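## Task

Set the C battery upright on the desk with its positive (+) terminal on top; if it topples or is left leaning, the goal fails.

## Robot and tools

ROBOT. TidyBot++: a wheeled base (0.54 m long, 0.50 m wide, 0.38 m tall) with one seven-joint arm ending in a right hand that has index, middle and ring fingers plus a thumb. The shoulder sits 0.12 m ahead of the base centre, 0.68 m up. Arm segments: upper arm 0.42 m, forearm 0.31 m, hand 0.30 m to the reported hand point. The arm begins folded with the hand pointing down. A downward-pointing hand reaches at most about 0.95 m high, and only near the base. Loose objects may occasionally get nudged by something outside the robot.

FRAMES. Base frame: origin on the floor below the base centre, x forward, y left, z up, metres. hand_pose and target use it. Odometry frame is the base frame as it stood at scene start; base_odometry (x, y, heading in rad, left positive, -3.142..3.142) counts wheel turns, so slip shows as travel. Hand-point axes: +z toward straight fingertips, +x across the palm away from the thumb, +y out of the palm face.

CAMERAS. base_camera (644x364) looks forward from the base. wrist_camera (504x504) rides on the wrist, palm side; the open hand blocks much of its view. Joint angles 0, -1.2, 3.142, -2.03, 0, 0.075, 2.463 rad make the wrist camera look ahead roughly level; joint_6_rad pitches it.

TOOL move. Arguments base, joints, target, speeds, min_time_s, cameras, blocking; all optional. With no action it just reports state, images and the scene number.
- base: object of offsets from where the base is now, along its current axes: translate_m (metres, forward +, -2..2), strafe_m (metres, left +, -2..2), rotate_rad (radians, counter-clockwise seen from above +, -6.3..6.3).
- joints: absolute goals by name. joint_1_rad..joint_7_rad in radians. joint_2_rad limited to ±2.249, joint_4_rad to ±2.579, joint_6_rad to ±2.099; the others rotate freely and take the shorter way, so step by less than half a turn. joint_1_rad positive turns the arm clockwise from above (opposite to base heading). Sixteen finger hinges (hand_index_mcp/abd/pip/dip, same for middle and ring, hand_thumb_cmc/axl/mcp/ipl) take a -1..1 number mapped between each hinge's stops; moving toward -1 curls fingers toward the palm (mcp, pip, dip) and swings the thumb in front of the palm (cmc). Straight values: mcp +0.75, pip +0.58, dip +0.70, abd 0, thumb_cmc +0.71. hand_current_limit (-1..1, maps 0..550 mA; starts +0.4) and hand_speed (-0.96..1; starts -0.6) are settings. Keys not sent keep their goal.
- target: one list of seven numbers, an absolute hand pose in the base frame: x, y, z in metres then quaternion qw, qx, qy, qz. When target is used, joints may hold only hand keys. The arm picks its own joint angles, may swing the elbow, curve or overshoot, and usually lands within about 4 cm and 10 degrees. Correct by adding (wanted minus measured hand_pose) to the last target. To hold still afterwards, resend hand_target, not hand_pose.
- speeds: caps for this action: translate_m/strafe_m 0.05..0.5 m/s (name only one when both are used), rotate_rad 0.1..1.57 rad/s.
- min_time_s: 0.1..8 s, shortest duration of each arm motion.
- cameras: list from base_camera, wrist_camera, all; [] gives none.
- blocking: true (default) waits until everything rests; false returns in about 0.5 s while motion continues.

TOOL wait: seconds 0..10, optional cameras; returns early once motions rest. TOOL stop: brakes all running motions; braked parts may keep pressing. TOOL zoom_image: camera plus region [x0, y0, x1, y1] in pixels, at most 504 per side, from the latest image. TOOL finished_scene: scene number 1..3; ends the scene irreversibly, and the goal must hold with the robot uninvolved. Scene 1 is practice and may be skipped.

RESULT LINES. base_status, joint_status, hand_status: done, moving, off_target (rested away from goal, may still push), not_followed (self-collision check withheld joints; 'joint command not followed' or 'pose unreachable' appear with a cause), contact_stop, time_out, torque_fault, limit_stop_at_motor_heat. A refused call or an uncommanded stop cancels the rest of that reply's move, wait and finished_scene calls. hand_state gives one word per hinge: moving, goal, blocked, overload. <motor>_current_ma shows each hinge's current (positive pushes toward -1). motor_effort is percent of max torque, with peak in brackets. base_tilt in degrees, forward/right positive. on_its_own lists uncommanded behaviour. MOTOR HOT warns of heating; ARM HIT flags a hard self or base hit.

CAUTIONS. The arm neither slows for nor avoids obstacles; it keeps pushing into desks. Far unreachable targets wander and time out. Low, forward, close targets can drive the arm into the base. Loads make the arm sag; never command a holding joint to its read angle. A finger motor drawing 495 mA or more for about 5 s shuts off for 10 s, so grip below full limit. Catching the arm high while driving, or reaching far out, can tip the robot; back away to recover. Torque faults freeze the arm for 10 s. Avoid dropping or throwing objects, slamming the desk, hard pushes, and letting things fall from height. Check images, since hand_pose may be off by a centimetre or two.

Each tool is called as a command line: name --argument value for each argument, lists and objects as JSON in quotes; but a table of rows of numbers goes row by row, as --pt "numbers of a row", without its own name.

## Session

move --joints '{"joint_1_rad":0,"joint_2_rad":-1.2,"joint_3_rad":3.142,"joint_4_rad":-2.03,"joint_5_rad":0,"joint_6_rad":-0.3,"joint_7_rad":2.463}' --cameras '["all"]'

Scene clock: 2.43 s.
move: done
base_odometry: x=+0.000 y=+0.000 heading=+0.000
base_tilt: forward=-0.3 right=+0.0
base_status: not commanded
joint_positions: joint_1_rad=-0.005 joint_2_rad=-1.185 joint_3_rad=+3.155 joint_4_rad=-2.048 joint_5_rad=+0.018 joint_6_rad=-0.392 joint_7_rad=+2.509 hand_index_mcp=+0.759 hand_index_abd=+0.000 hand_index_pip=+0.577 hand_index_dip=+0.696 hand_middle_mcp=+0.760 hand_middle_abd=+0.000 hand_middle_pip=+0.577 hand_middle_dip=+0.696 hand_ring_mcp=+0.759 hand_ring_abd=+0.000 hand_ring_pip=+0.577 hand_ring_dip=+0.696 hand_thumb_cmc=+0.719 hand_thumb_axl=+0.677 hand_thumb_mcp=+0.225 hand_thumb_ipl=+0.168 hand_current_limit=+0.400 hand_speed=-0.600
joint_status: all done
hand_state: goal,goal,goal,goal,goal,goal,goal,goal,goal,goal,goal,goal,goal,goal,goal,goal
index_mcp_current_ma: 10
index_abd_current_ma: 0
index_pip_current_ma: 1
index_dip_current_ma: 0
middle_mcp_current_ma: 12
middle_abd_current_ma: 0
middle_pip_current_ma: 1
middle_dip_current_ma: 0
ring_mcp_current_ma: 10
ring_abd_current_ma: 0
ring_pip_current_ma: 1
ring_dip_current_ma: 0
thumb_cmc_current_ma: 10
thumb_axl_current_ma: -1
thumb_mcp_current_ma: -1
thumb_ipl_current_ma: 0
hand_goal_index_mcp: 0.754
hand_goal_index_abd: 0.000
hand_goal_index_pip: 0.576
hand_goal_index_dip: 0.696
hand_goal_middle_mcp: 0.754
hand_goal_middle_abd: 0.000
hand_goal_middle_pip: 0.576
hand_goal_middle_dip: 0.696
hand_goal_ring_mcp: 0.754
hand_goal_ring_abd: 0.000
hand_goal_ring_pip: 0.576
hand_goal_ring_dip: 0.696
hand_goal_thumb_cmc: 0.714
hand_goal_thumb_axl: 0.678
hand_goal_thumb_mcp: 0.226
hand_goal_thumb_ipl: 0.168
motor_effort: joint_1_rad=+1(2) joint_2_rad=+15(17) joint_3_rad=+1(2) joint_4_rad=+14(18) joint_5_rad=+0(1) joint_6_rad=+8(9) joint_7_rad=+1(2)
hand_pose: x=+0.2367 y=-0.0745 z=+1.1906 quat_wxyz=(-0.370, -0.525, -0.263, -0.720) (m; base frame)
hand_target: x=+0.2093 y=-0.0699 z=+1.2220 quat_wxyz=(-0.364, -0.483, -0.231, -0.762) (m; base frame)
hand_status: not commanded
pictures: base_camera, wrist_camera
camera_calibration:
wrist_camera: T_world_to_cam=[[-0.0247473, -0.999625, -0.011681, -0.0198175], [-0.496153, 0.0224253, -0.867945, 1.10377], [0.867882, -0.0156837, -0.496522, 0.506144], [0, 0, 0, 1]] pos_world=[0.107878, -0.0366244, 1.2091]

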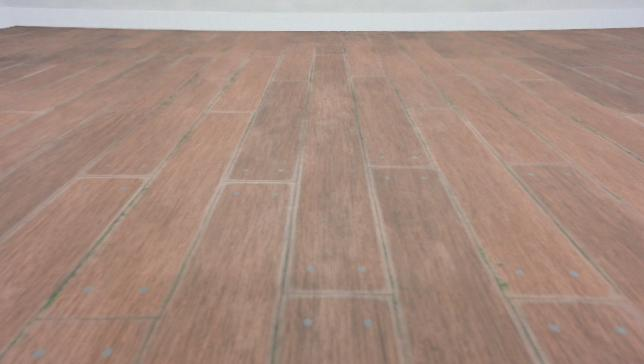

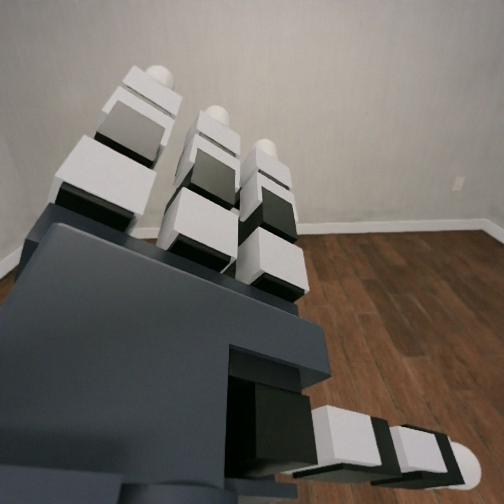

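move --base '{"rotate_rad":-0.9}' --cameras '["all"]'

Scene clock: 4.80 s.
move: done
base_odometry: x=+0.000 y=+0.000 heading=-0.898
base_tilt: forward=-0.3 right=+0.0
base_status: done
joint_positions: joint_1_rad=-0.005 joint_2_rad=-1.185 joint_3_rad=+3.155 joint_4_rad=-2.048 joint_5_rad=+0.018 joint_6_rad=-0.391 joint_7_rad=+2.508 hand_index_mcp=+0.760 hand_index_abd=+0.000 hand_index_pip=+0.577 hand_index_dip=+0.696 hand_middle_mcp=+0.761 hand_middle_abd=+0.000 hand_middle_pip=+0.577 hand_middle_dip=+0.696 hand_ring_mcp=+0.760 hand_ring_abd=+0.000 hand_ring_pip=+0.577 hand_ring_dip=+0.696 hand_thumb_cmc=+0.719 hand_thumb_axl=+0.677 hand_thumb_mcp=+0.225 hand_thumb_ipl=+0.168 hand_current_limit=+0.400 hand_speed=-0.600
joint_status: not commanded
hand_state: goal,goal,goal,goal,goal,goal,goal,goal,goal,goal,goal,goal,goal,goal,goal,goal
index_mcp_current_ma: 11
index_abd_current_ma: 0
index_pip_current_ma: 1
index_dip_current_ma: 0
middle_mcp_current_ma: 13
middle_abd_current_ma: 0
middle_pip_current_ma: 1
middle_dip_current_ma: 0
ring_mcp_current_ma: 12
ring_abd_current_ma: 0
ring_pip_current_ma: 1
ring_dip_current_ma: 0
thumb_cmc_current_ma: 10
thumb_axl_current_ma: -1
thumb_mcp_current_ma: -1
thumb_ipl_current_ma: 0
hand_goal_index_mcp: 0.754
hand_goal_index_abd: 0.000
hand_goal_index_pip: 0.576
hand_goal_index_dip: 0.696
hand_goal_middle_mcp: 0.754
hand_goal_middle_abd: 0.000
hand_goal_middle_pip: 0.576
hand_goal_middle_dip: 0.696
hand_goal_ring_mcp: 0.754
hand_goal_ring_abd: 0.000
hand_goal_ring_pip: 0.576
hand_goal_ring_dip: 0.696
hand_goal_thumb_cmc: 0.714
hand_goal_thumb_axl: 0.678
hand_goal_thumb_mcp: 0.226
hand_goal_thumb_ipl: 0.168
motor_effort: joint_1_rad=+1(2) joint_2_rad=+15(16) joint_3_rad=+1(2) joint_4_rad=+14(15) joint_5_rad=+0(0) joint_6_rad=+8(9) joint_7_rad=+1(1)
hand_pose: x=+0.2364 y=-0.0746 z=+1.1910 quat_wxyz=(-0.370, -0.525, -0.262, -0.720) (m; base frame)
hand_target: x=+0.2093 y=-0.0699 z=+1.2220 quat_wxyz=(-0.364, -0.483, -0.231, -0.762) (m; base frame)
hand_status: not commanded
pictures: base_camera, wrist_camera
camera_calibration:
wrist_camera: T_world_to_cam=[[-0.0247858, -0.99961, -0.012837, -0.0185206], [-0.494818, 0.0234248, -0.868681, 1.10458], [0.868643, -0.015179, -0.495206, 0.504848], [0, 0, 0, 1]] pos_world=[0.107577, -0.036725, 1.2093]

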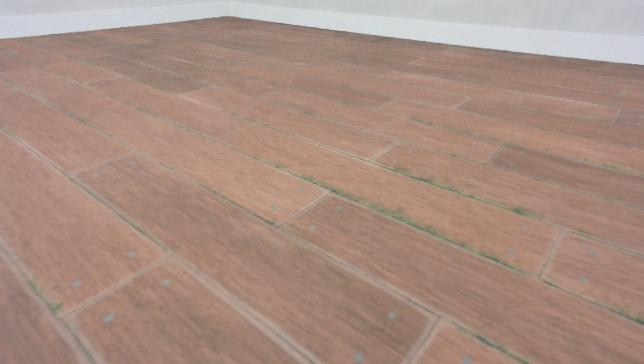

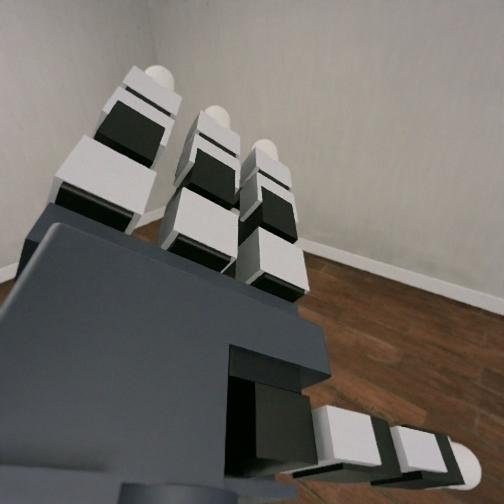

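move --base '{"rotate_rad":2.1}' --cameras '["all"]'

Scene clock: 8.03 s.
move: done
base_odometry: x=+0.000 y=+0.000 heading=+1.200
base_tilt: forward=-0.3 right=+0.0
base_status: done
joint_positions: joint_1_rad=-0.004 joint_2_rad=-1.185 joint_3_rad=+3.155 joint_4_rad=-2.048 joint_5_rad=+0.018 joint_6_rad=-0.391 joint_7_rad=+2.508 hand_index_mcp=+0.760 hand_index_abd=+0.000 hand_index_pip=+0.577 hand_index_dip=+0.696 hand_middle_mcp=+0.761 hand_middle_abd=+0.000 hand_middle_pip=+0.577 hand_middle_dip=+0.696 hand_ring_mcp=+0.760 hand_ring_abd=+0.000 hand_ring_pip=+0.577 hand_ring_dip=+0.696 hand_thumb_cmc=+0.719 hand_thumb_axl=+0.677 hand_thumb_mcp=+0.225 hand_thumb_ipl=+0.168 hand_current_limit=+0.400 hand_speed=-0.600
joint_status: not commanded
hand_state: goal,goal,goal,goal,goal,goal,goal,goal,goal,goal,goal,goal,goal,goal,goal,goal
index_mcp_current_ma: 12
index_abd_current_ma: 0
index_pip_current_ma: 1
index_dip_current_ma: 0
middle_mcp_current_ma: 13
middle_abd_current_ma: 0
middle_pip_current_ma: 1
middle_dip_current_ma: 0
ring_mcp_current_ma: 12
ring_abd_current_ma: 0
ring_pip_current_ma: 1
ring_dip_current_ma: 0
thumb_cmc_current_ma: 10
thumb_axl_current_ma: -1
thumb_mcp_current_ma: -1
thumb_ipl_current_ma: 0
hand_goal_index_mcp: 0.754
hand_goal_index_abd: 0.000
hand_goal_index_pip: 0.576
hand_goal_index_dip: 0.696
hand_goal_middle_mcp: 0.754
hand_goal_middle_abd: 0.000
hand_goal_middle_pip: 0.576
hand_goal_middle_dip: 0.696
hand_goal_ring_mcp: 0.754
hand_goal_ring_abd: 0.000
hand_goal_ring_pip: 0.576
hand_goal_ring_dip: 0.696
hand_goal_thumb_cmc: 0.714
hand_goal_thumb_axl: 0.678
hand_goal_thumb_mcp: 0.226
hand_goal_thumb_ipl: 0.168
motor_effort: joint_1_rad=+1(2) joint_2_rad=+15(16) joint_3_rad=+1(1) joint_4_rad=+14(15) joint_5_rad=+0(1) joint_6_rad=+8(9) joint_7_rad=+1(2)
hand_pose: x=+0.2364 y=-0.0746 z=+1.1910 quat_wxyz=(-0.371, -0.525, -0.262, -0.720) (m; base frame)
hand_target: x=+0.2093 y=-0.0699 z=+1.2220 quat_wxyz=(-0.364, -0.483, -0.231, -0.762) (m; base frame)
hand_status: not commanded
pictures: base_camera, wrist_camera
camera_calibration:
wrist_camera: T_world_to_cam=[[-0.0252315, -0.999599, -0.0128162, -0.0184984], [-0.49473, 0.023626, -0.868726, 1.10464], [0.86868, -0.0155786, -0.495128, 0.504736], [0, 0, 0, 1]] pos_world=[0.107576, -0.036726, 1.2093]

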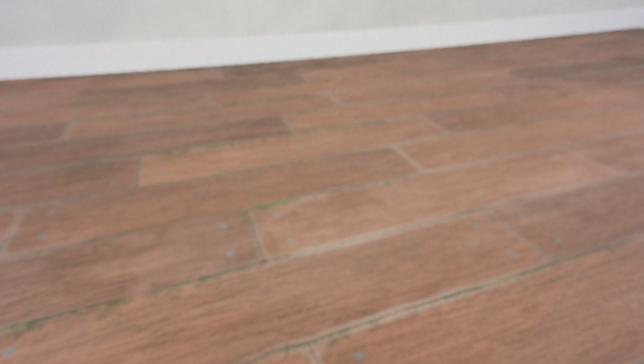

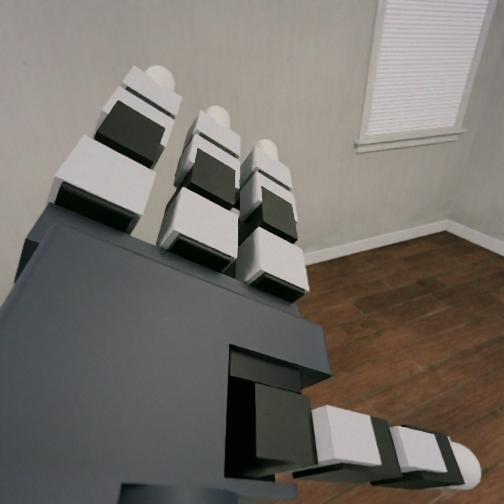

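move --base '{"rotate_rad":1.5}' --cameras '["all"]'

Scene clock: 11.00 s.
move: done
base_odometry: x=+0.000 y=+0.000 heading=+2.698
base_tilt: forward=-0.3 right=+0.0
base_status: done
joint_positions: joint_1_rad=-0.004 joint_2_rad=-1.185 joint_3_rad=+3.155 joint_4_rad=-2.048 joint_5_rad=+0.018 joint_6_rad=-0.391 joint_7_rad=+2.508 hand_index_mcp=+0.760 hand_index_abd=+0.000 hand_index_pip=+0.577 hand_index_dip=+0.696 hand_middle_mcp=+0.761 hand_middle_abd=+0.000 hand_middle_pip=+0.577 hand_middle_dip=+0.696 hand_ring_mcp=+0.760 hand_ring_abd=+0.000 hand_ring_pip=+0.577 hand_ring_dip=+0.696 hand_thumb_cmc=+0.719 hand_thumb_axl=+0.677 hand_thumb_mcp=+0.225 hand_thumb_ipl=+0.168 hand_current_limit=+0.400 hand_speed=-0.600
joint_status: not commanded
hand_state: goal,goal,goal,goal,goal,goal,goal,goal,goal,goal,goal,goal,goal,goal,goal,goal
index_mcp_current_ma: 12
index_abd_current_ma: 0
index_pip_current_ma: 1
index_dip_current_ma: 0
middle_mcp_current_ma: 14
middle_abd_current_ma: 0
middle_pip_current_ma: 1
middle_dip_current_ma: 0
ring_mcp_current_ma: 12
ring_abd_current_ma: 0
ring_pip_current_ma: 1
ring_dip_current_ma: 0
thumb_cmc_current_ma: 10
thumb_axl_current_ma: -1
thumb_mcp_current_ma: -1
thumb_ipl_current_ma: 0
hand_goal_index_mcp: 0.754
hand_goal_index_abd: 0.000
hand_goal_index_pip: 0.576
hand_goal_index_dip: 0.696
hand_goal_middle_mcp: 0.754
hand_goal_middle_abd: 0.000
hand_goal_middle_pip: 0.576
hand_goal_middle_dip: 0.696
hand_goal_ring_mcp: 0.754
hand_goal_ring_abd: 0.000
hand_goal_ring_pip: 0.576
hand_goal_ring_dip: 0.696
hand_goal_thumb_cmc: 0.714
hand_goal_thumb_axl: 0.678
hand_goal_thumb_mcp: 0.226
hand_goal_thumb_ipl: 0.168
motor_effort: joint_1_rad=+1(2) joint_2_rad=+15(15) joint_3_rad=+1(1) joint_4_rad=+14(15) joint_5_rad=+0(1) joint_6_rad=+8(9) joint_7_rad=+1(1)
hand_pose: x=+0.2364 y=-0.0746 z=+1.1910 quat_wxyz=(-0.371, -0.525, -0.262, -0.720) (m; base frame)
hand_target: x=+0.2093 y=-0.0699 z=+1.2220 quat_wxyz=(-0.364, -0.483, -0.231, -0.762) (m; base frame)
hand_status: not commanded
pictures: base_camera, wrist_camera
camera_calibration:
wrist_camera: T_world_to_cam=[[-0.0252303, -0.999599, -0.0128173, -0.0184971], [-0.494654, 0.0236251, -0.868769, 1.10468], [0.868724, -0.0155792, -0.495052, 0.50464], [0, 0, 0, 1]] pos_world=[0.107576, -0.036726, 1.2093]

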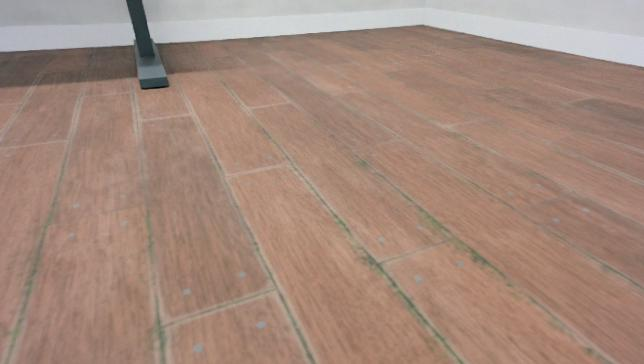

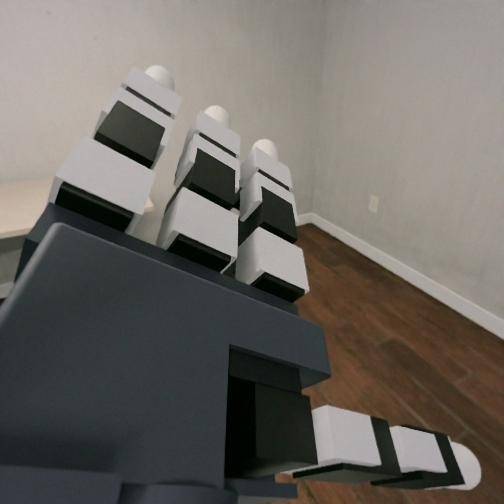

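move --base '{"rotate_rad":1.19}' --cameras '["all"]'

zoom_image --camera "wrist_camera" --region '[290, 150, 504, 364]'

Scene clock: 14.23 s.
move: done
base_odometry: x=+0.000 y=+0.000 heading=-2.398
base_tilt: forward=-0.3 right=+0.0
base_status: done
joint_positions: joint_1_rad=-0.004 joint_2_rad=-1.185 joint_3_rad=+3.154 joint_4_rad=-2.048 joint_5_rad=+0.018 joint_6_rad=-0.391 joint_7_rad=+2.508 hand_index_mcp=+0.760 hand_index_abd=+0.000 hand_index_pip=+0.577 hand_index_dip=+0.696 hand_middle_mcp=+0.761 hand_middle_abd=+0.000 hand_middle_pip=+0.577 hand_middle_dip=+0.696 hand_ring_mcp=+0.760 hand_ring_abd=+0.000 hand_ring_pip=+0.577 hand_ring_dip=+0.696 hand_thumb_cmc=+0.719 hand_thumb_axl=+0.677 hand_thumb_mcp=+0.225 hand_thumb_ipl=+0.168 hand_current_limit=+0.400 hand_speed=-0.600
joint_status: not commanded
hand_state: goal,goal,goal,goal,goal,goal,goal,goal,goal,goal,goal,goal,goal,goal,goal,goal
index_mcp_current_ma: 12
index_abd_current_ma: 0
index_pip_current_ma: 1
index_dip_current_ma: 0
middle_mcp_current_ma: 14
middle_abd_current_ma: 0
middle_pip_current_ma: 1
middle_dip_current_ma: 0
ring_mcp_current_ma: 12
ring_abd_current_ma: 0
ring_pip_current_ma: 1
ring_dip_current_ma: 0
thumb_cmc_current_ma: 10
thumb_axl_current_ma: -1
thumb_mcp_current_ma: -1
thumb_ipl_current_ma: 0
hand_goal_index_mcp: 0.754
hand_goal_index_abd: 0.000
hand_goal_index_pip: 0.576
hand_goal_index_dip: 0.696
hand_goal_middle_mcp: 0.754
hand_goal_middle_abd: 0.000
hand_goal_middle_pip: 0.576
hand_goal_middle_dip: 0.696
hand_goal_ring_mcp: 0.754
hand_goal_ring_abd: 0.000
hand_goal_ring_pip: 0.576
hand_goal_ring_dip: 0.696
hand_goal_thumb_cmc: 0.714
hand_goal_thumb_axl: 0.678
hand_goal_thumb_mcp: 0.226
hand_goal_thumb_ipl: 0.168
motor_effort: joint_1_rad=+1(2) joint_2_rad=+15(15) joint_3_rad=+1(1) joint_4_rad=+14(15) joint_5_rad=+0(1) joint_6_rad=+8(9) joint_7_rad=+1(2)
hand_pose: x=+0.2364 y=-0.0746 z=+1.1910 quat_wxyz=(-0.371, -0.525, -0.262, -0.720) (m; base frame)
hand_target: x=+0.2093 y=-0.0699 z=+1.2220 quat_wxyz=(-0.364, -0.483, -0.231, -0.762) (m; base frame)
hand_status: not commanded
pictures: base_camera, wrist_camera
camera_calibration:
wrist_camera: T_world_to_cam=[[-0.025229, -0.9996, -0.0128192, -0.0183951], [-0.494612, 0.0236252, -0.868793, 1.1047], [0.868748, -0.0155782, -0.49501, 0.504587], [0, 0, 0, 1]] pos_world=[0.107575, -0.036626, 1.2093]

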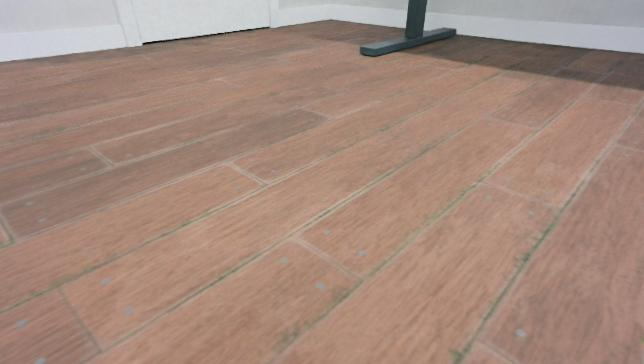

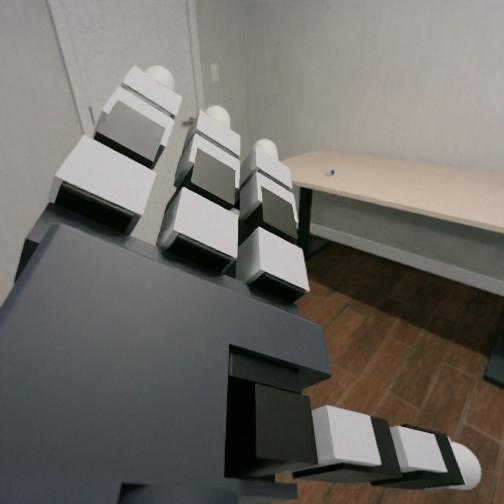

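Scaled by 2.355 from the camera's 504x504 image, which has a finer 720x720 frame.

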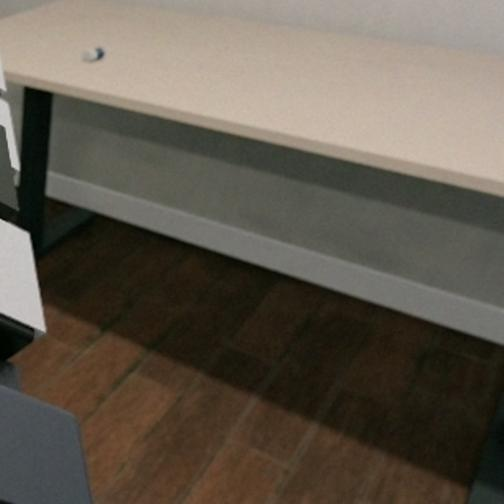

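move --base '{"translate_m":1.41,"strafe_m":0.13,"rotate_rad":-0.744}' --joints '{"joint_6_rad":-0.68}' --cameras '["all"]'

zoom_image --camera "wrist_camera" --region '[290, 120, 454, 284]'

Scene clock: 22.23 s.
move: done
base_odometry: x=-0.949 y=-1.051 heading=+3.140
base_tilt: forward=-0.3 right=+0.0
base_status: done
joint_positions: joint_1_rad=-0.004 joint_2_rad=-1.192 joint_3_rad=+3.153 joint_4_rad=-2.038 joint_5_rad=+0.018 joint_6_rad=-0.641 joint_7_rad=+2.507 hand_index_mcp=+0.762 hand_index_abd=+0.000 hand_index_pip=+0.577 hand_index_dip=+0.696 hand_middle_mcp=+0.763 hand_middle_abd=+0.000 hand_middle_pip=+0.577 hand_middle_dip=+0.696 hand_ring_mcp=+0.762 hand_ring_abd=+0.000 hand_ring_pip=+0.577 hand_ring_dip=+0.696 hand_thumb_cmc=+0.721 hand_thumb_axl=+0.677 hand_thumb_mcp=+0.226 hand_thumb_ipl=+0.168 hand_current_limit=+0.400 hand_speed=-0.600
joint_status: all done
hand_state: goal,goal,goal,goal,goal,goal,goal,goal,goal,goal,goal,goal,goal,goal,goal,goal
index_mcp_current_ma: 16
index_abd_current_ma: 0
index_pip_current_ma: 1
index_dip_current_ma: 0
middle_mcp_current_ma: 19
middle_abd_current_ma: 0
middle_pip_current_ma: 1
middle_dip_current_ma: 0
ring_mcp_current_ma: 17
ring_abd_current_ma: 0
ring_pip_current_ma: 1
ring_dip_current_ma: 0
thumb_cmc_current_ma: 13
thumb_axl_current_ma: -1
thumb_mcp_current_ma: -1
thumb_ipl_current_ma: 0
hand_goal_index_mcp: 0.754
hand_goal_index_abd: 0.000
hand_goal_index_pip: 0.576
hand_goal_index_dip: 0.696
hand_goal_middle_mcp: 0.754
hand_goal_middle_abd: 0.000
hand_goal_middle_pip: 0.576
hand_goal_middle_dip: 0.696
hand_goal_ring_mcp: 0.754
hand_goal_ring_abd: 0.000
hand_goal_ring_pip: 0.576
hand_goal_ring_dip: 0.696
hand_goal_thumb_cmc: 0.714
hand_goal_thumb_axl: 0.678
hand_goal_thumb_mcp: 0.226
hand_goal_thumb_ipl: 0.168
motor_effort: joint_1_rad=+1(3) joint_2_rad=+15(19) joint_3_rad=+1(2) joint_4_rad=+14(16) joint_5_rad=+0(1) joint_6_rad=+8(10) joint_7_rad=+1(2)
hand_pose: x=+0.2585 y=-0.0746 z=+1.1260 quat_wxyz=(-0.337, -0.606, -0.303, -0.654) (m; base frame)
hand_target: x=+0.2565 y=-0.0699 z=+1.1166 quat_wxyz=(-0.314, -0.618, -0.295, -0.657) (m; base frame)
hand_status: not commanded
pictures: base_camera, wrist_camera
camera_calibration:
wrist_camera: T_world_to_cam=[[-0.0283636, -0.999561, -0.00855519, -0.0226691], [-0.682738, 0.0256233, -0.730214, 0.951942], [0.730113, -0.0148705, -0.683165, 0.700925], [0, 0, 0, 1]] pos_world=[0.13753, -0.0366278, 1.17377]

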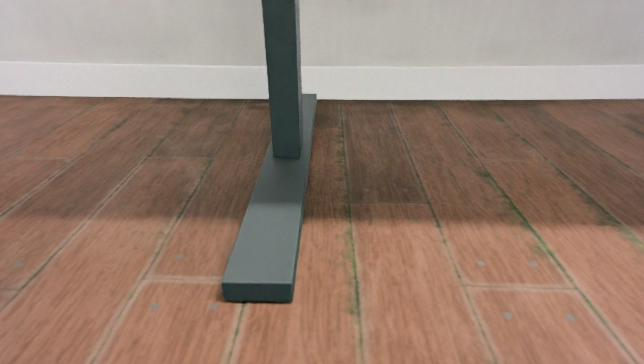

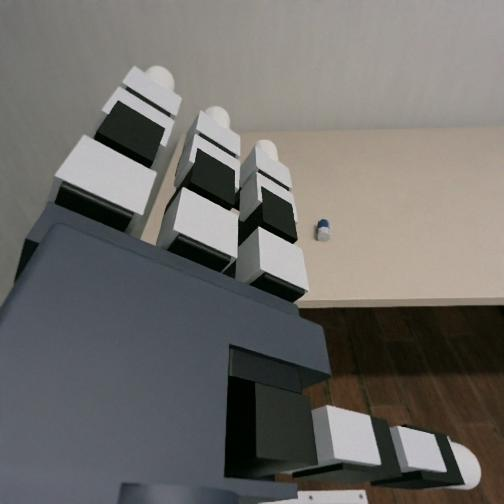

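Scaled by 3.073 from the camera's 504x504 image, which has a finer 720x720 frame.

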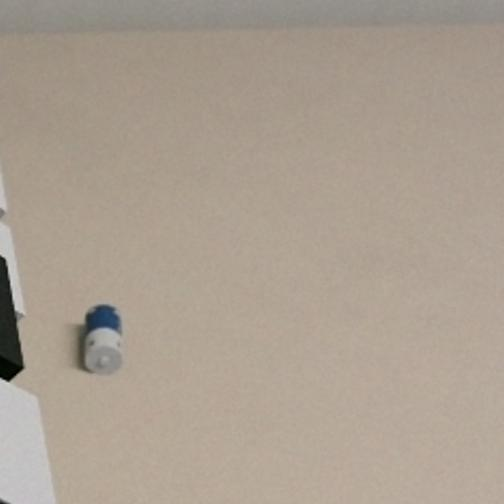

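zoom_image --camera "wrist_camera" --region '[303, 210, 343, 250]'

Scaled by 12.600 from the camera's 504x504 image, which has a finer 720x720 frame.

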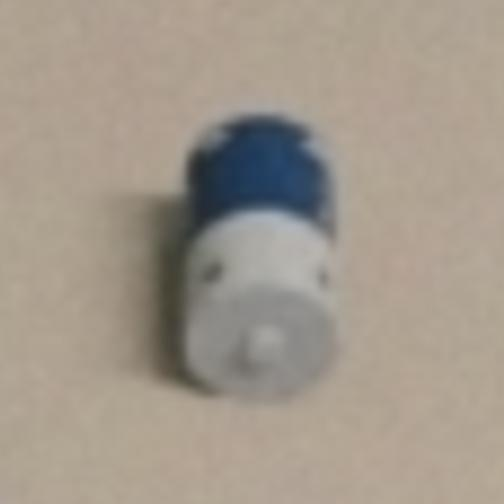

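move --base '{"translate_m":0.19,"strafe_m":-0.15}' --joints '{"hand_index_abd":0.18,"hand_middle_abd":-0.18,"hand_ring_abd":-0.3,"hand_ring_pip":-0.75,"hand_ring_dip":0.0,"hand_thumb_cmc":0.9,"joint_2_rad":-0.9}'

move --joints '{"joint_1_rad":0.16,"joint_2_rad":0.2,"joint_3_rad":3.12,"joint_4_rad":-1.01,"joint_5_rad":-0.02,"joint_6_rad":-2.0,"joint_7_rad":0.11}' --min_time_s 3 --cameras '["all"]'

zoom_image --camera "wrist_camera" --region '[130, 0, 330, 200]'

Scene clock: 37.00 s.
move: done
base_odometry: x=-1.140 y=-0.901 heading=+3.141
base_tilt: forward=-0.3 right=+0.0
base_status: done
joint_positions: joint_1_rad=-0.003 joint_2_rad=-0.902 joint_3_rad=+3.153 joint_4_rad=-2.038 joint_5_rad=+0.018 joint_6_rad=-0.641 joint_7_rad=+2.507 hand_index_mcp=+0.762 hand_index_abd=+0.180 hand_index_pip=+0.577 hand_index_dip=+0.696 hand_middle_mcp=+0.763 hand_middle_abd=-0.173 hand_middle_pip=+0.577 hand_middle_dip=+0.696 hand_ring_mcp=+0.762 hand_ring_abd=-0.295 hand_ring_pip=-0.747 hand_ring_dip=+0.003 hand_thumb_cmc=+0.904 hand_thumb_axl=+0.677 hand_thumb_mcp=+0.226 hand_thumb_ipl=+0.168 hand_current_limit=+0.400 hand_speed=-0.600
joint_status: all done
hand_state: goal,goal,goal,goal,goal,goal,goal,goal,goal,goal,goal,goal,goal,goal,goal,goal
index_mcp_current_ma: 16
index_abd_current_ma: 0
index_pip_current_ma: 1
index_dip_current_ma: 0
middle_mcp_current_ma: 19
middle_abd_current_ma: 12
middle_pip_current_ma: 1
middle_dip_current_ma: 0
ring_mcp_current_ma: 17
ring_abd_current_ma: 7
ring_pip_current_ma: 4
ring_dip_current_ma: 4
thumb_cmc_current_ma: 8
thumb_axl_current_ma: -1
thumb_mcp_current_ma: -1
thumb_ipl_current_ma: 0
hand_goal_index_mcp: 0.754
hand_goal_index_abd: 0.180
hand_goal_index_pip: 0.576
hand_goal_index_dip: 0.696
hand_goal_middle_mcp: 0.754
hand_goal_middle_abd: -0.180
hand_goal_middle_pip: 0.576
hand_goal_middle_dip: 0.696
hand_goal_ring_mcp: 0.754
hand_goal_ring_abd: -0.300
hand_goal_ring_pip: -0.750
hand_goal_ring_dip: 0.000
hand_goal_thumb_cmc: 0.900
hand_goal_thumb_axl: 0.678
hand_goal_thumb_mcp: 0.226
hand_goal_thumb_ipl: 0.168
motor_effort: joint_1_rad=+1(2) joint_2_rad=+8(18) joint_3_rad=+1(2) joint_4_rad=+16(17) joint_5_rad=-1(1) joint_6_rad=+8(10) joint_7_rad=+1(1)
hand_pose: x=+0.3796 y=-0.0741 z=+1.0677 quat_wxyz=(-0.290, -0.694, -0.348, -0.560) (m; base frame)
hand_target: x=+0.3789 y=-0.0699 z=+1.0565 quat_wxyz=(-0.266, -0.710, -0.339, -0.557) (m; base frame)
hand_status: not commanded
pictures: none

Scene clock: 40.67 s.
move: done
base_odometry: x=-1.140 y=-0.901 heading=+3.141
base_tilt: forward=-0.2 right=+0.0
base_status: not commanded
joint_positions: joint_1_rad=+0.145 joint_2_rad=+0.184 joint_3_rad=+3.143 joint_4_rad=-1.034 joint_5_rad=+0.016 joint_6_rad=-1.922 joint_7_rad=+0.157 hand_index_mcp=+0.753 hand_index_abd=+0.180 hand_index_pip=+0.577 hand_index_dip=+0.696 hand_middle_mcp=+0.753 hand_middle_abd=-0.175 hand_middle_pip=+0.577 hand_middle_dip=+0.696 hand_ring_mcp=+0.756 hand_ring_abd=-0.296 hand_ring_pip=-0.747 hand_ring_dip=+0.003 hand_thumb_cmc=+0.899 hand_thumb_axl=+0.677 hand_thumb_mcp=+0.224 hand_thumb_ipl=+0.168 hand_current_limit=+0.400 hand_speed=-0.600
joint_status: all done
hand_state: goal,goal,goal,goal,goal,goal,goal,goal,goal,goal,goal,goal,goal,goal,goal,goal
index_mcp_current_ma: -1
index_abd_current_ma: 0
index_pip_current_ma: 1
index_dip_current_ma: 0
middle_mcp_current_ma: -2
middle_abd_current_ma: 7
middle_pip_current_ma: 1
middle_dip_current_ma: 0
ring_mcp_current_ma: 3
ring_abd_current_ma: 6
ring_pip_current_ma: 4
ring_dip_current_ma: 4
thumb_cmc_current_ma: -1
thumb_axl_current_ma: -1
thumb_mcp_current_ma: -5
thumb_ipl_current_ma: 0
hand_goal_index_mcp: 0.754
hand_goal_index_abd: 0.180
hand_goal_index_pip: 0.576
hand_goal_index_dip: 0.696
hand_goal_middle_mcp: 0.754
hand_goal_middle_abd: -0.180
hand_goal_middle_pip: 0.576
hand_goal_middle_dip: 0.696
hand_goal_ring_mcp: 0.754
hand_goal_ring_abd: -0.300
hand_goal_ring_pip: -0.750
hand_goal_ring_dip: 0.000
hand_goal_thumb_cmc: 0.900
hand_goal_thumb_axl: 0.678
hand_goal_thumb_mcp: 0.226
hand_goal_thumb_ipl: 0.168
motor_effort: joint_1_rad=+1(3) joint_2_rad=-19(21) joint_3_rad=+1(2) joint_4_rad=+12(18) joint_5_rad=+0(1) joint_6_rad=-2(9) joint_7_rad=+1(2)
hand_pose: x=+0.4020 y=-0.0353 z=+0.9024 quat_wxyz=(-0.006, -0.709, +0.706, -0.005) (m; base frame)
hand_target: x=+0.3889 y=-0.0192 z=+0.9108 quat_wxyz=(-0.012, -0.699, +0.714, +0.034) (m; base frame)
hand_status: not commanded
pictures: base_camera, wrist_camera
camera_calibration:
wrist_camera: T_world_to_cam=[[-0.588096, 0.808779, 0.0044304, 0.295787], [0.550743, 0.396444, 0.734517, -0.918948], [0.592305, 0.434406, -0.678576, 0.511143], [0, 0, 0, 1]] pos_world=[0.377302, -0.0969593, 1.02052]

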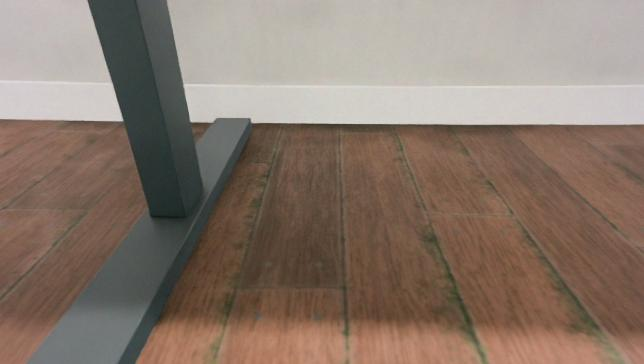

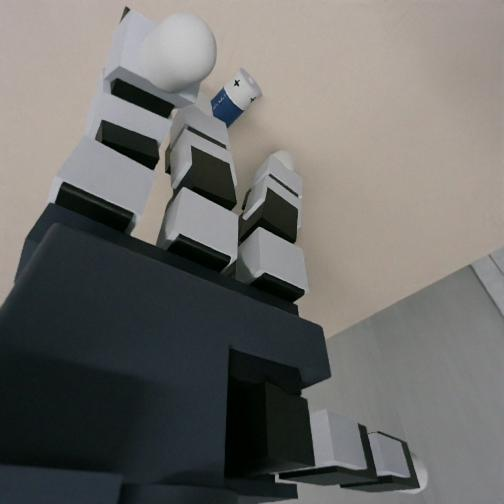

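Scaled by 2.520 from the camera's 504x504 image, which has a finer 720x720 frame.

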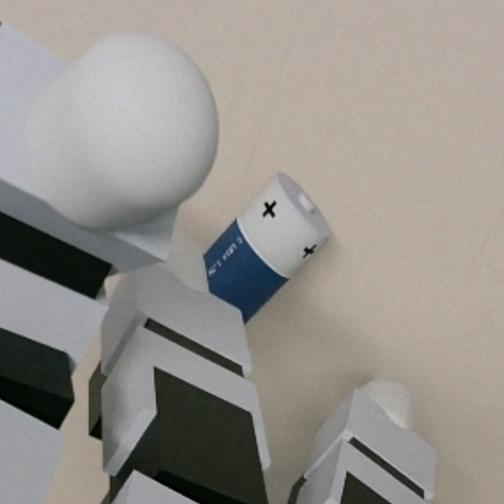

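move --joints '{"joint_2_rad":0.165,"joint_4_rad":-1.16,"joint_6_rad":-1.875,"joint_7_rad":-0.065}' --min_time_s 2 --cameras '["wrist_camera"]'

zoom_image --camera "wrist_camera" --region '[180, 0, 330, 150]'

Scene clock: 47.70 s.
move: done
base_odometry: x=-1.140 y=-0.901 heading=+3.141
base_tilt: forward=-0.2 right=+0.0
base_status: not commanded
joint_positions: joint_1_rad=+0.145 joint_2_rad=+0.184 joint_3_rad=+3.143 joint_4_rad=-1.125 joint_5_rad=+0.016 joint_6_rad=-1.924 joint_7_rad=-0.020 hand_index_mcp=+0.753 hand_index_abd=+0.180 hand_index_pip=+0.577 hand_index_dip=+0.696 hand_middle_mcp=+0.753 hand_middle_abd=-0.175 hand_middle_pip=+0.577 hand_middle_dip=+0.696 hand_ring_mcp=+0.756 hand_ring_abd=-0.296 hand_ring_pip=-0.747 hand_ring_dip=+0.003 hand_thumb_cmc=+0.899 hand_thumb_axl=+0.677 hand_thumb_mcp=+0.224 hand_thumb_ipl=+0.168 hand_current_limit=+0.400 hand_speed=-0.600
joint_status: all done
hand_state: goal,goal,goal,goal,goal,goal,goal,goal,goal,goal,goal,goal,goal,goal,goal,goal
index_mcp_current_ma: -1
index_abd_current_ma: 0
index_pip_current_ma: 1
index_dip_current_ma: 0
middle_mcp_current_ma: -2
middle_abd_current_ma: 7
middle_pip_current_ma: 1
middle_dip_current_ma: 0
ring_mcp_current_ma: 3
ring_abd_current_ma: 6
ring_pip_current_ma: 4
ring_dip_current_ma: 4
thumb_cmc_current_ma: -1
thumb_axl_current_ma: -1
thumb_mcp_current_ma: -5
thumb_ipl_current_ma: 0
hand_goal_index_mcp: 0.754
hand_goal_index_abd: 0.180
hand_goal_index_pip: 0.576
hand_goal_index_dip: 0.696
hand_goal_middle_mcp: 0.754
hand_goal_middle_abd: -0.180
hand_goal_middle_pip: 0.576
hand_goal_middle_dip: 0.696
hand_goal_ring_mcp: 0.754
hand_goal_ring_abd: -0.300
hand_goal_ring_pip: -0.750
hand_goal_ring_dip: 0.000
hand_goal_thumb_cmc: 0.900
hand_goal_thumb_axl: 0.678
hand_goal_thumb_mcp: 0.226
hand_goal_thumb_ipl: 0.168
motor_effort: joint_1_rad=+1(2) joint_2_rad=-19(20) joint_3_rad=+0(1) joint_4_rad=+12(13) joint_5_rad=+0(1) joint_6_rad=-2(3) joint_7_rad=+0(2)
hand_pose: x=+0.3885 y=-0.0179 z=+0.8839 quat_wxyz=(-0.036, -0.643, +0.764, +0.029) (m; base frame)
hand_target: x=+0.3939 y=-0.0040 z=+0.8781 quat_wxyz=(-0.011, -0.633, +0.773, +0.029) (m; base frame)
hand_status: not commanded
pictures: wrist_camera
camera_calibration:
wrist_camera: T_world_to_cam=[[-0.434248, 0.899113, 0.0549981, 0.171039], [0.674794, 0.284247, 0.68107, -0.907721], [0.596726, 0.332866, -0.73015, 0.54101], [0, 0, 0, 1]] pos_world=[0.363964, -0.0758499, 1.00383]

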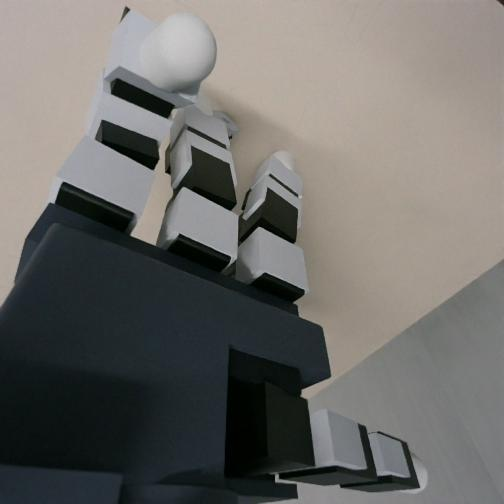

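Scaled by 3.360 from the camera's 504x504 image, which has a finer 720x720 frame.

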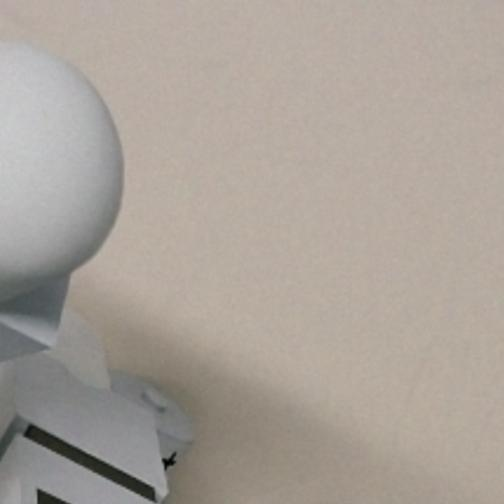

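move --base '{"translate_m":-0.02,"strafe_m":-0.011}' --joints '{"joint_4_rad":-1.20,"joint_6_rad":-1.72}' --min_time_s 2 --cameras '["wrist_camera"]'

zoom_image --camera "wrist_camera" --region '[180, 50, 330, 200]'

Scene clock: 52.37 s.
move: done
base_odometry: x=-1.120 y=-0.889 heading=+3.141
base_tilt: forward=-0.3 right=+0.0
base_status: done
joint_positions: joint_1_rad=+0.151 joint_2_rad=+0.176 joint_3_rad=+3.140 joint_4_rad=-1.163 joint_5_rad=+0.013 joint_6_rad=-1.796 joint_7_rad=-0.020 hand_index_mcp=+0.753 hand_index_abd=+0.180 hand_index_pip=+0.577 hand_index_dip=+0.696 hand_middle_mcp=+0.753 hand_middle_abd=-0.176 hand_middle_pip=+0.577 hand_middle_dip=+0.696 hand_ring_mcp=+0.756 hand_ring_abd=-0.296 hand_ring_pip=-0.747 hand_ring_dip=+0.003 hand_thumb_cmc=+0.899 hand_thumb_axl=+0.677 hand_thumb_mcp=+0.223 hand_thumb_ipl=+0.168 hand_current_limit=+0.400 hand_speed=-0.600
joint_status: all done
hand_state: goal,goal,goal,goal,goal,goal,goal,goal,goal,goal,goal,goal,goal,goal,goal,goal
index_mcp_current_ma: -1
index_abd_current_ma: 0
index_pip_current_ma: 1
index_dip_current_ma: 0
middle_mcp_current_ma: -2
middle_abd_current_ma: 6
middle_pip_current_ma: 1
middle_dip_current_ma: 0
ring_mcp_current_ma: 3
ring_abd_current_ma: 5
ring_pip_current_ma: 4
ring_dip_current_ma: 4
thumb_cmc_current_ma: -1
thumb_axl_current_ma: -1
thumb_mcp_current_ma: -5
thumb_ipl_current_ma: 0
hand_goal_index_mcp: 0.754
hand_goal_index_abd: 0.180
hand_goal_index_pip: 0.576
hand_goal_index_dip: 0.696
hand_goal_middle_mcp: 0.754
hand_goal_middle_abd: -0.180
hand_goal_middle_pip: 0.576
hand_goal_middle_dip: 0.696
hand_goal_ring_mcp: 0.754
hand_goal_ring_abd: -0.300
hand_goal_ring_pip: -0.750
hand_goal_ring_dip: 0.000
hand_goal_thumb_cmc: 0.900
hand_goal_thumb_axl: 0.678
hand_goal_thumb_mcp: 0.226
hand_goal_thumb_ipl: 0.168
motor_effort: joint_1_rad=+1(2) joint_2_rad=-19(24) joint_3_rad=+1(1) joint_4_rad=+12(14) joint_5_rad=+0(1) joint_6_rad=-1(3) joint_7_rad=+1(1)
hand_pose: x=+0.4161 y=-0.0224 z=+0.8660 quat_wxyz=(-0.003, -0.643, +0.765, -0.007) (m; base frame)
hand_target: x=+0.4311 y=-0.0086 z=+0.8562 quat_wxyz=(+0.028, -0.633, +0.774, -0.013) (m; base frame)
hand_status: not commanded
pictures: wrist_camera
camera_calibration:
wrist_camera: T_world_to_cam=[[-0.436349, 0.899775, 0.00226537, 0.234726], [0.605823, 0.291932, 0.740104, -0.935172], [0.665266, 0.324316, -0.672488, 0.434395], [0, 0, 0, 1]] pos_world=[0.379982, -0.0790748, 0.983718]

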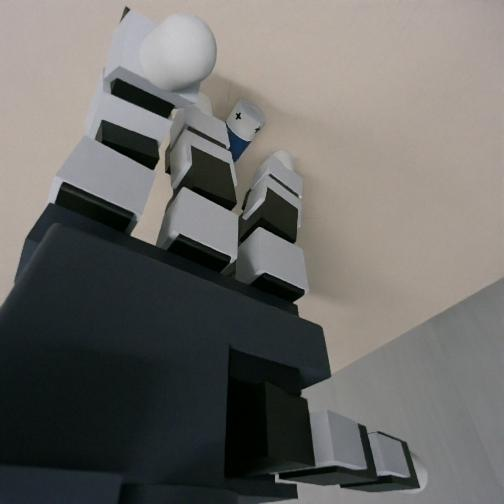

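Scaled by 3.360 from the camera's 504x504 image, which has a finer 720x720 frame.

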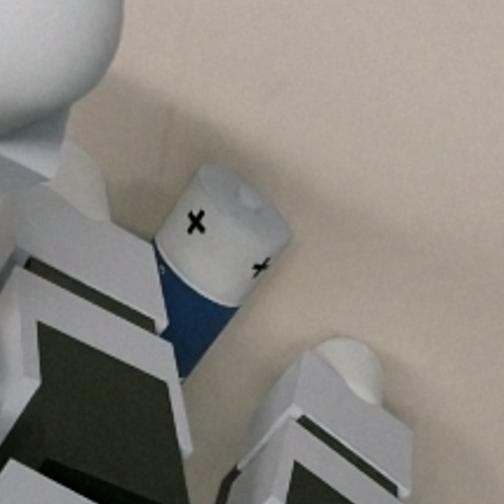

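move --joints '{"joint_1_rad": 0.16, "joint_2_rad": 0.165, "joint_3_rad": 3.12, "joint_4_rad": -1.235, "joint_5_rad": -0.02, "joint_6_rad": -1.695, "joint_7_rad": -0.065}' --min_time_s 2 --cameras '["wrist_camera"]'

Scene clock: 58.50 s.
move: done
base_odometry: x=-1.120 y=-0.889 heading=+3.141
base_tilt: forward=-0.3 right=+0.0
base_status: not commanded
joint_positions: joint_1_rad=+0.151 joint_2_rad=+0.176 joint_3_rad=+3.140 joint_4_rad=-1.198 joint_5_rad=+0.013 joint_6_rad=-1.770 joint_7_rad=-0.020 hand_index_mcp=+0.753 hand_index_abd=+0.180 hand_index_pip=+0.577 hand_index_dip=+0.696 hand_middle_mcp=+0.753 hand_middle_abd=-0.176 hand_middle_pip=+0.577 hand_middle_dip=+0.696 hand_ring_mcp=+0.756 hand_ring_abd=-0.296 hand_ring_pip=-0.747 hand_ring_dip=+0.003 hand_thumb_cmc=+0.899 hand_thumb_axl=+0.677 hand_thumb_mcp=+0.223 hand_thumb_ipl=+0.168 hand_current_limit=+0.400 hand_speed=-0.600
joint_status: all done
hand_state: goal,goal,goal,goal,goal,goal,goal,goal,goal,goal,goal,goal,goal,goal,goal,goal
index_mcp_current_ma: -1
index_abd_current_ma: 0
index_pip_current_ma: 1
index_dip_current_ma: 0
middle_mcp_current_ma: -2
middle_abd_current_ma: 6
middle_pip_current_ma: 1
middle_dip_current_ma: 0
ring_mcp_current_ma: 3
ring_abd_current_ma: 5
ring_pip_current_ma: 4
ring_dip_current_ma: 4
thumb_cmc_current_ma: -1
thumb_axl_current_ma: -1
thumb_mcp_current_ma: -5
thumb_ipl_current_ma: 0
hand_goal_index_mcp: 0.754
hand_goal_index_abd: 0.180
hand_goal_index_pip: 0.576
hand_goal_index_dip: 0.696
hand_goal_middle_mcp: 0.754
hand_goal_middle_abd: -0.180
hand_goal_middle_pip: 0.576
hand_goal_middle_dip: 0.696
hand_goal_ring_mcp: 0.754
hand_goal_ring_abd: -0.300
hand_goal_ring_pip: -0.750
hand_goal_ring_dip: 0.000
hand_goal_thumb_cmc: 0.900
hand_goal_thumb_axl: 0.678
hand_goal_thumb_mcp: 0.226
hand_goal_thumb_ipl: 0.168
motor_effort: joint_1_rad=+1(2) joint_2_rad=-20(20) joint_3_rad=+0(1) joint_4_rad=+13(14) joint_5_rad=+0(1) joint_6_rad=-2(2) joint_7_rad=+1(2)
hand_pose: x=+0.4156 y=-0.0224 z=+0.8561 quat_wxyz=(-0.006, -0.644, +0.765, -0.003) (m; base frame)
hand_target: x=+0.4301 y=-0.0084 z=+0.8461 quat_wxyz=(+0.024, -0.632, +0.774, -0.009) (m; base frame)
hand_status: not commanded
pictures: wrist_camera
camera_calibration:
wrist_camera: T_world_to_cam=[[-0.436609, 0.89962, 0.00747497, 0.2301], [0.612552, 0.291181, 0.734842, -0.925817], [0.658902, 0.325417, -0.678197, 0.435595], [0, 0, 0, 1]] pos_world=[0.380561, -0.0791721, 0.974029]

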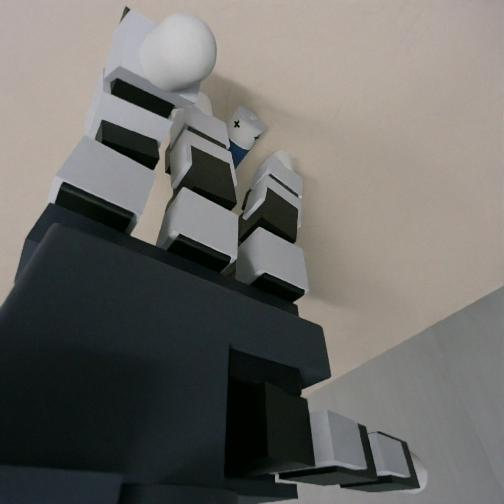

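move --joints '{"joint_1_rad": 0.16, "joint_2_rad": 0.165, "joint_3_rad": 3.12, "joint_4_rad": -1.258, "joint_5_rad": -0.02, "joint_6_rad": -1.68, "joint_7_rad": -0.065}' --min_time_s 2 --cameras '["wrist_camera"]'

zoom_image --camera "wrist_camera" --region '[160, 70, 320, 230]'

Scene clock: 61.73 s.
move: done
base_odometry: x=-1.120 y=-0.889 heading=+3.141
base_tilt: forward=-0.3 right=+0.0
base_status: not commanded
joint_positions: joint_1_rad=+0.151 joint_2_rad=+0.176 joint_3_rad=+3.140 joint_4_rad=-1.221 joint_5_rad=+0.013 joint_6_rad=-1.755 joint_7_rad=-0.020 hand_index_mcp=+0.753 hand_index_abd=+0.180 hand_index_pip=+0.577 hand_index_dip=+0.696 hand_middle_mcp=+0.753 hand_middle_abd=-0.176 hand_middle_pip=+0.577 hand_middle_dip=+0.696 hand_ring_mcp=+0.756 hand_ring_abd=-0.296 hand_ring_pip=-0.747 hand_ring_dip=+0.003 hand_thumb_cmc=+0.899 hand_thumb_axl=+0.677 hand_thumb_mcp=+0.223 hand_thumb_ipl=+0.168 hand_current_limit=+0.400 hand_speed=-0.600
joint_status: all done
hand_state: goal,goal,goal,goal,goal,goal,goal,goal,goal,goal,goal,goal,goal,goal,goal,goal
index_mcp_current_ma: -1
index_abd_current_ma: 0
index_pip_current_ma: 1
index_dip_current_ma: 0
middle_mcp_current_ma: -2
middle_abd_current_ma: 6
middle_pip_current_ma: 1
middle_dip_current_ma: 0
ring_mcp_current_ma: 3
ring_abd_current_ma: 5
ring_pip_current_ma: 4
ring_dip_current_ma: 4
thumb_cmc_current_ma: -1
thumb_axl_current_ma: -1
thumb_mcp_current_ma: -5
thumb_ipl_current_ma: 0
hand_goal_index_mcp: 0.754
hand_goal_index_abd: 0.180
hand_goal_index_pip: 0.576
hand_goal_index_dip: 0.696
hand_goal_middle_mcp: 0.754
hand_goal_middle_abd: -0.180
hand_goal_middle_pip: 0.576
hand_goal_middle_dip: 0.696
hand_goal_ring_mcp: 0.754
hand_goal_ring_abd: -0.300
hand_goal_ring_pip: -0.750
hand_goal_ring_dip: 0.000
hand_goal_thumb_cmc: 0.900
hand_goal_thumb_axl: 0.678
hand_goal_thumb_mcp: 0.226
hand_goal_thumb_ipl: 0.168
motor_effort: joint_1_rad=+1(2) joint_2_rad=-20(20) joint_3_rad=+0(1) joint_4_rad=+12(13) joint_5_rad=+0(1) joint_6_rad=-2(2) joint_7_rad=+0(2)
hand_pose: x=+0.4146 y=-0.0223 z=+0.8497 quat_wxyz=(-0.008, -0.644, +0.765, +0.000) (m; base frame)
hand_target: x=+0.4289 y=-0.0081 z=+0.8395 quat_wxyz=(+0.022, -0.632, +0.774, -0.006) (m; base frame)
hand_status: not commanded
pictures: wrist_camera
camera_calibration:
wrist_camera: T_world_to_cam=[[-0.436722, 0.89952, 0.0117616, 0.226023], [0.618012, 0.290496, 0.73053, -0.919216], [0.653709, 0.326307, -0.682779, 0.437889], [0, 0, 0, 1]] pos_world=[0.380543, -0.0791698, 0.967838]

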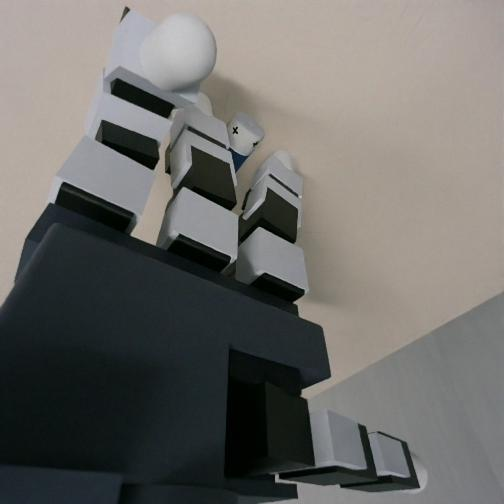

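Scaled by 3.150 from the camera's 504x504 image, which has a finer 720x720 frame.

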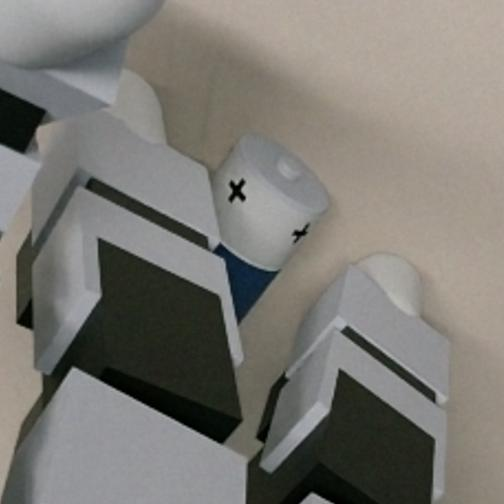

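move --joints '{"hand_index_abd": -0.15, "hand_middle_abd": 0.15, "hand_speed": -0.85}' --cameras '["wrist_camera"]'

zoom_image --camera "wrist_camera" --region '[160, 70, 320, 230]'

Scene clock: 65.20 s.
move: off_target
base_odometry: x=-1.120 y=-0.889 heading=+3.141
base_tilt: forward=-0.3 right=+0.0
base_status: not commanded
joint_positions: joint_1_rad=+0.151 joint_2_rad=+0.176 joint_3_rad=+3.140 joint_4_rad=-1.221 joint_5_rad=+0.013 joint_6_rad=-1.755 joint_7_rad=-0.020 hand_index_mcp=+0.753 hand_index_abd=+0.001 hand_index_pip=+0.577 hand_index_dip=+0.696 hand_middle_mcp=+0.753 hand_middle_abd=+0.002 hand_middle_pip=+0.577 hand_middle_dip=+0.696 hand_ring_mcp=+0.756 hand_ring_abd=-0.296 hand_ring_pip=-0.747 hand_ring_dip=+0.003 hand_thumb_cmc=+0.899 hand_thumb_axl=+0.677 hand_thumb_mcp=+0.223 hand_thumb_ipl=+0.168 hand_current_limit=+0.400 hand_speed=-0.850
joint_status: hand_index_abd off_target (ended at +0.001, target -0.150); hand_middle_abd off_target (ended at +0.002, target +0.150); the others done
hand_state: goal,blocked,goal,goal,goal,blocked,goal,goal,goal,goal,goal,goal,goal,goal,goal,goal
index_mcp_current_ma: -1
index_abd_current_ma: 385
index_pip_current_ma: 1
index_dip_current_ma: 0
middle_mcp_current_ma: -2
middle_abd_current_ma: -385
middle_pip_current_ma: 1
middle_dip_current_ma: 0
ring_mcp_current_ma: 3
ring_abd_current_ma: 5
ring_pip_current_ma: 4
ring_dip_current_ma: 4
thumb_cmc_current_ma: -1
thumb_axl_current_ma: -1
thumb_mcp_current_ma: -5
thumb_ipl_current_ma: 0
hand_goal_index_mcp: 0.754
hand_goal_index_abd: -0.150
hand_goal_index_pip: 0.576
hand_goal_index_dip: 0.696
hand_goal_middle_mcp: 0.754
hand_goal_middle_abd: 0.150
hand_goal_middle_pip: 0.576
hand_goal_middle_dip: 0.696
hand_goal_ring_mcp: 0.754
hand_goal_ring_abd: -0.300
hand_goal_ring_pip: -0.750
hand_goal_ring_dip: 0.000
hand_goal_thumb_cmc: 0.900
hand_goal_thumb_axl: 0.678
hand_goal_thumb_mcp: 0.226
hand_goal_thumb_ipl: 0.168
motor_effort: joint_1_rad=+2(2) joint_2_rad=-20(20) joint_3_rad=+0(1) joint_4_rad=+12(13) joint_5_rad=+0(1) joint_6_rad=-1(2) joint_7_rad=+1(1)
hand_pose: x=+0.4146 y=-0.0223 z=+0.8496 quat_wxyz=(-0.008, -0.644, +0.765, +0.000) (m; base frame)
hand_target: x=+0.4289 y=-0.0081 z=+0.8395 quat_wxyz=(+0.022, -0.632, +0.774, -0.006) (m; base frame)
hand_status: not commanded
pictures: wrist_camera
camera_calibration:
wrist_camera: T_world_to_cam=[[-0.436781, 0.89949, 0.0118229, 0.225984], [0.617992, 0.290487, 0.73055, -0.919228], [0.653688, 0.326396, -0.682757, 0.437882], [0, 0, 0, 1]] pos_world=[0.380543, -0.0791697, 0.967838]

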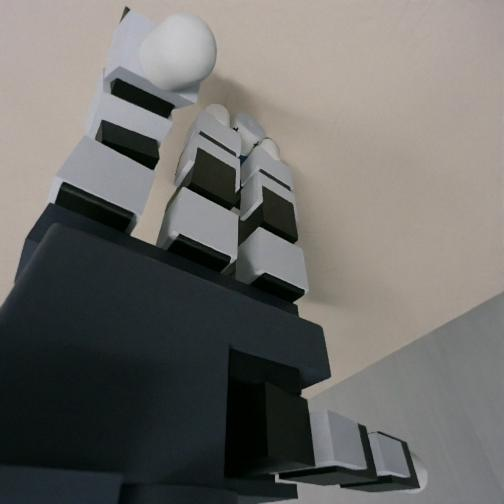

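Scaled by 3.150 from the camera's 504x504 image, which has a finer 720x720 frame.

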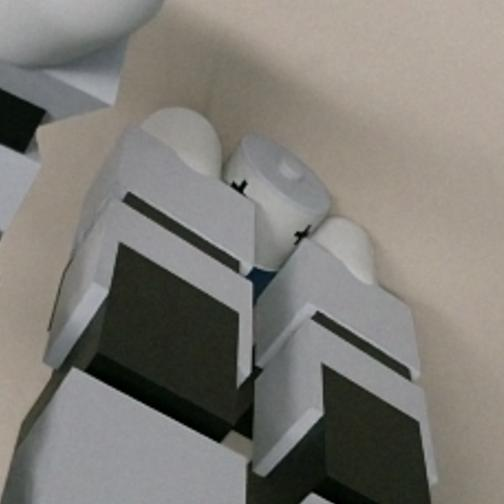

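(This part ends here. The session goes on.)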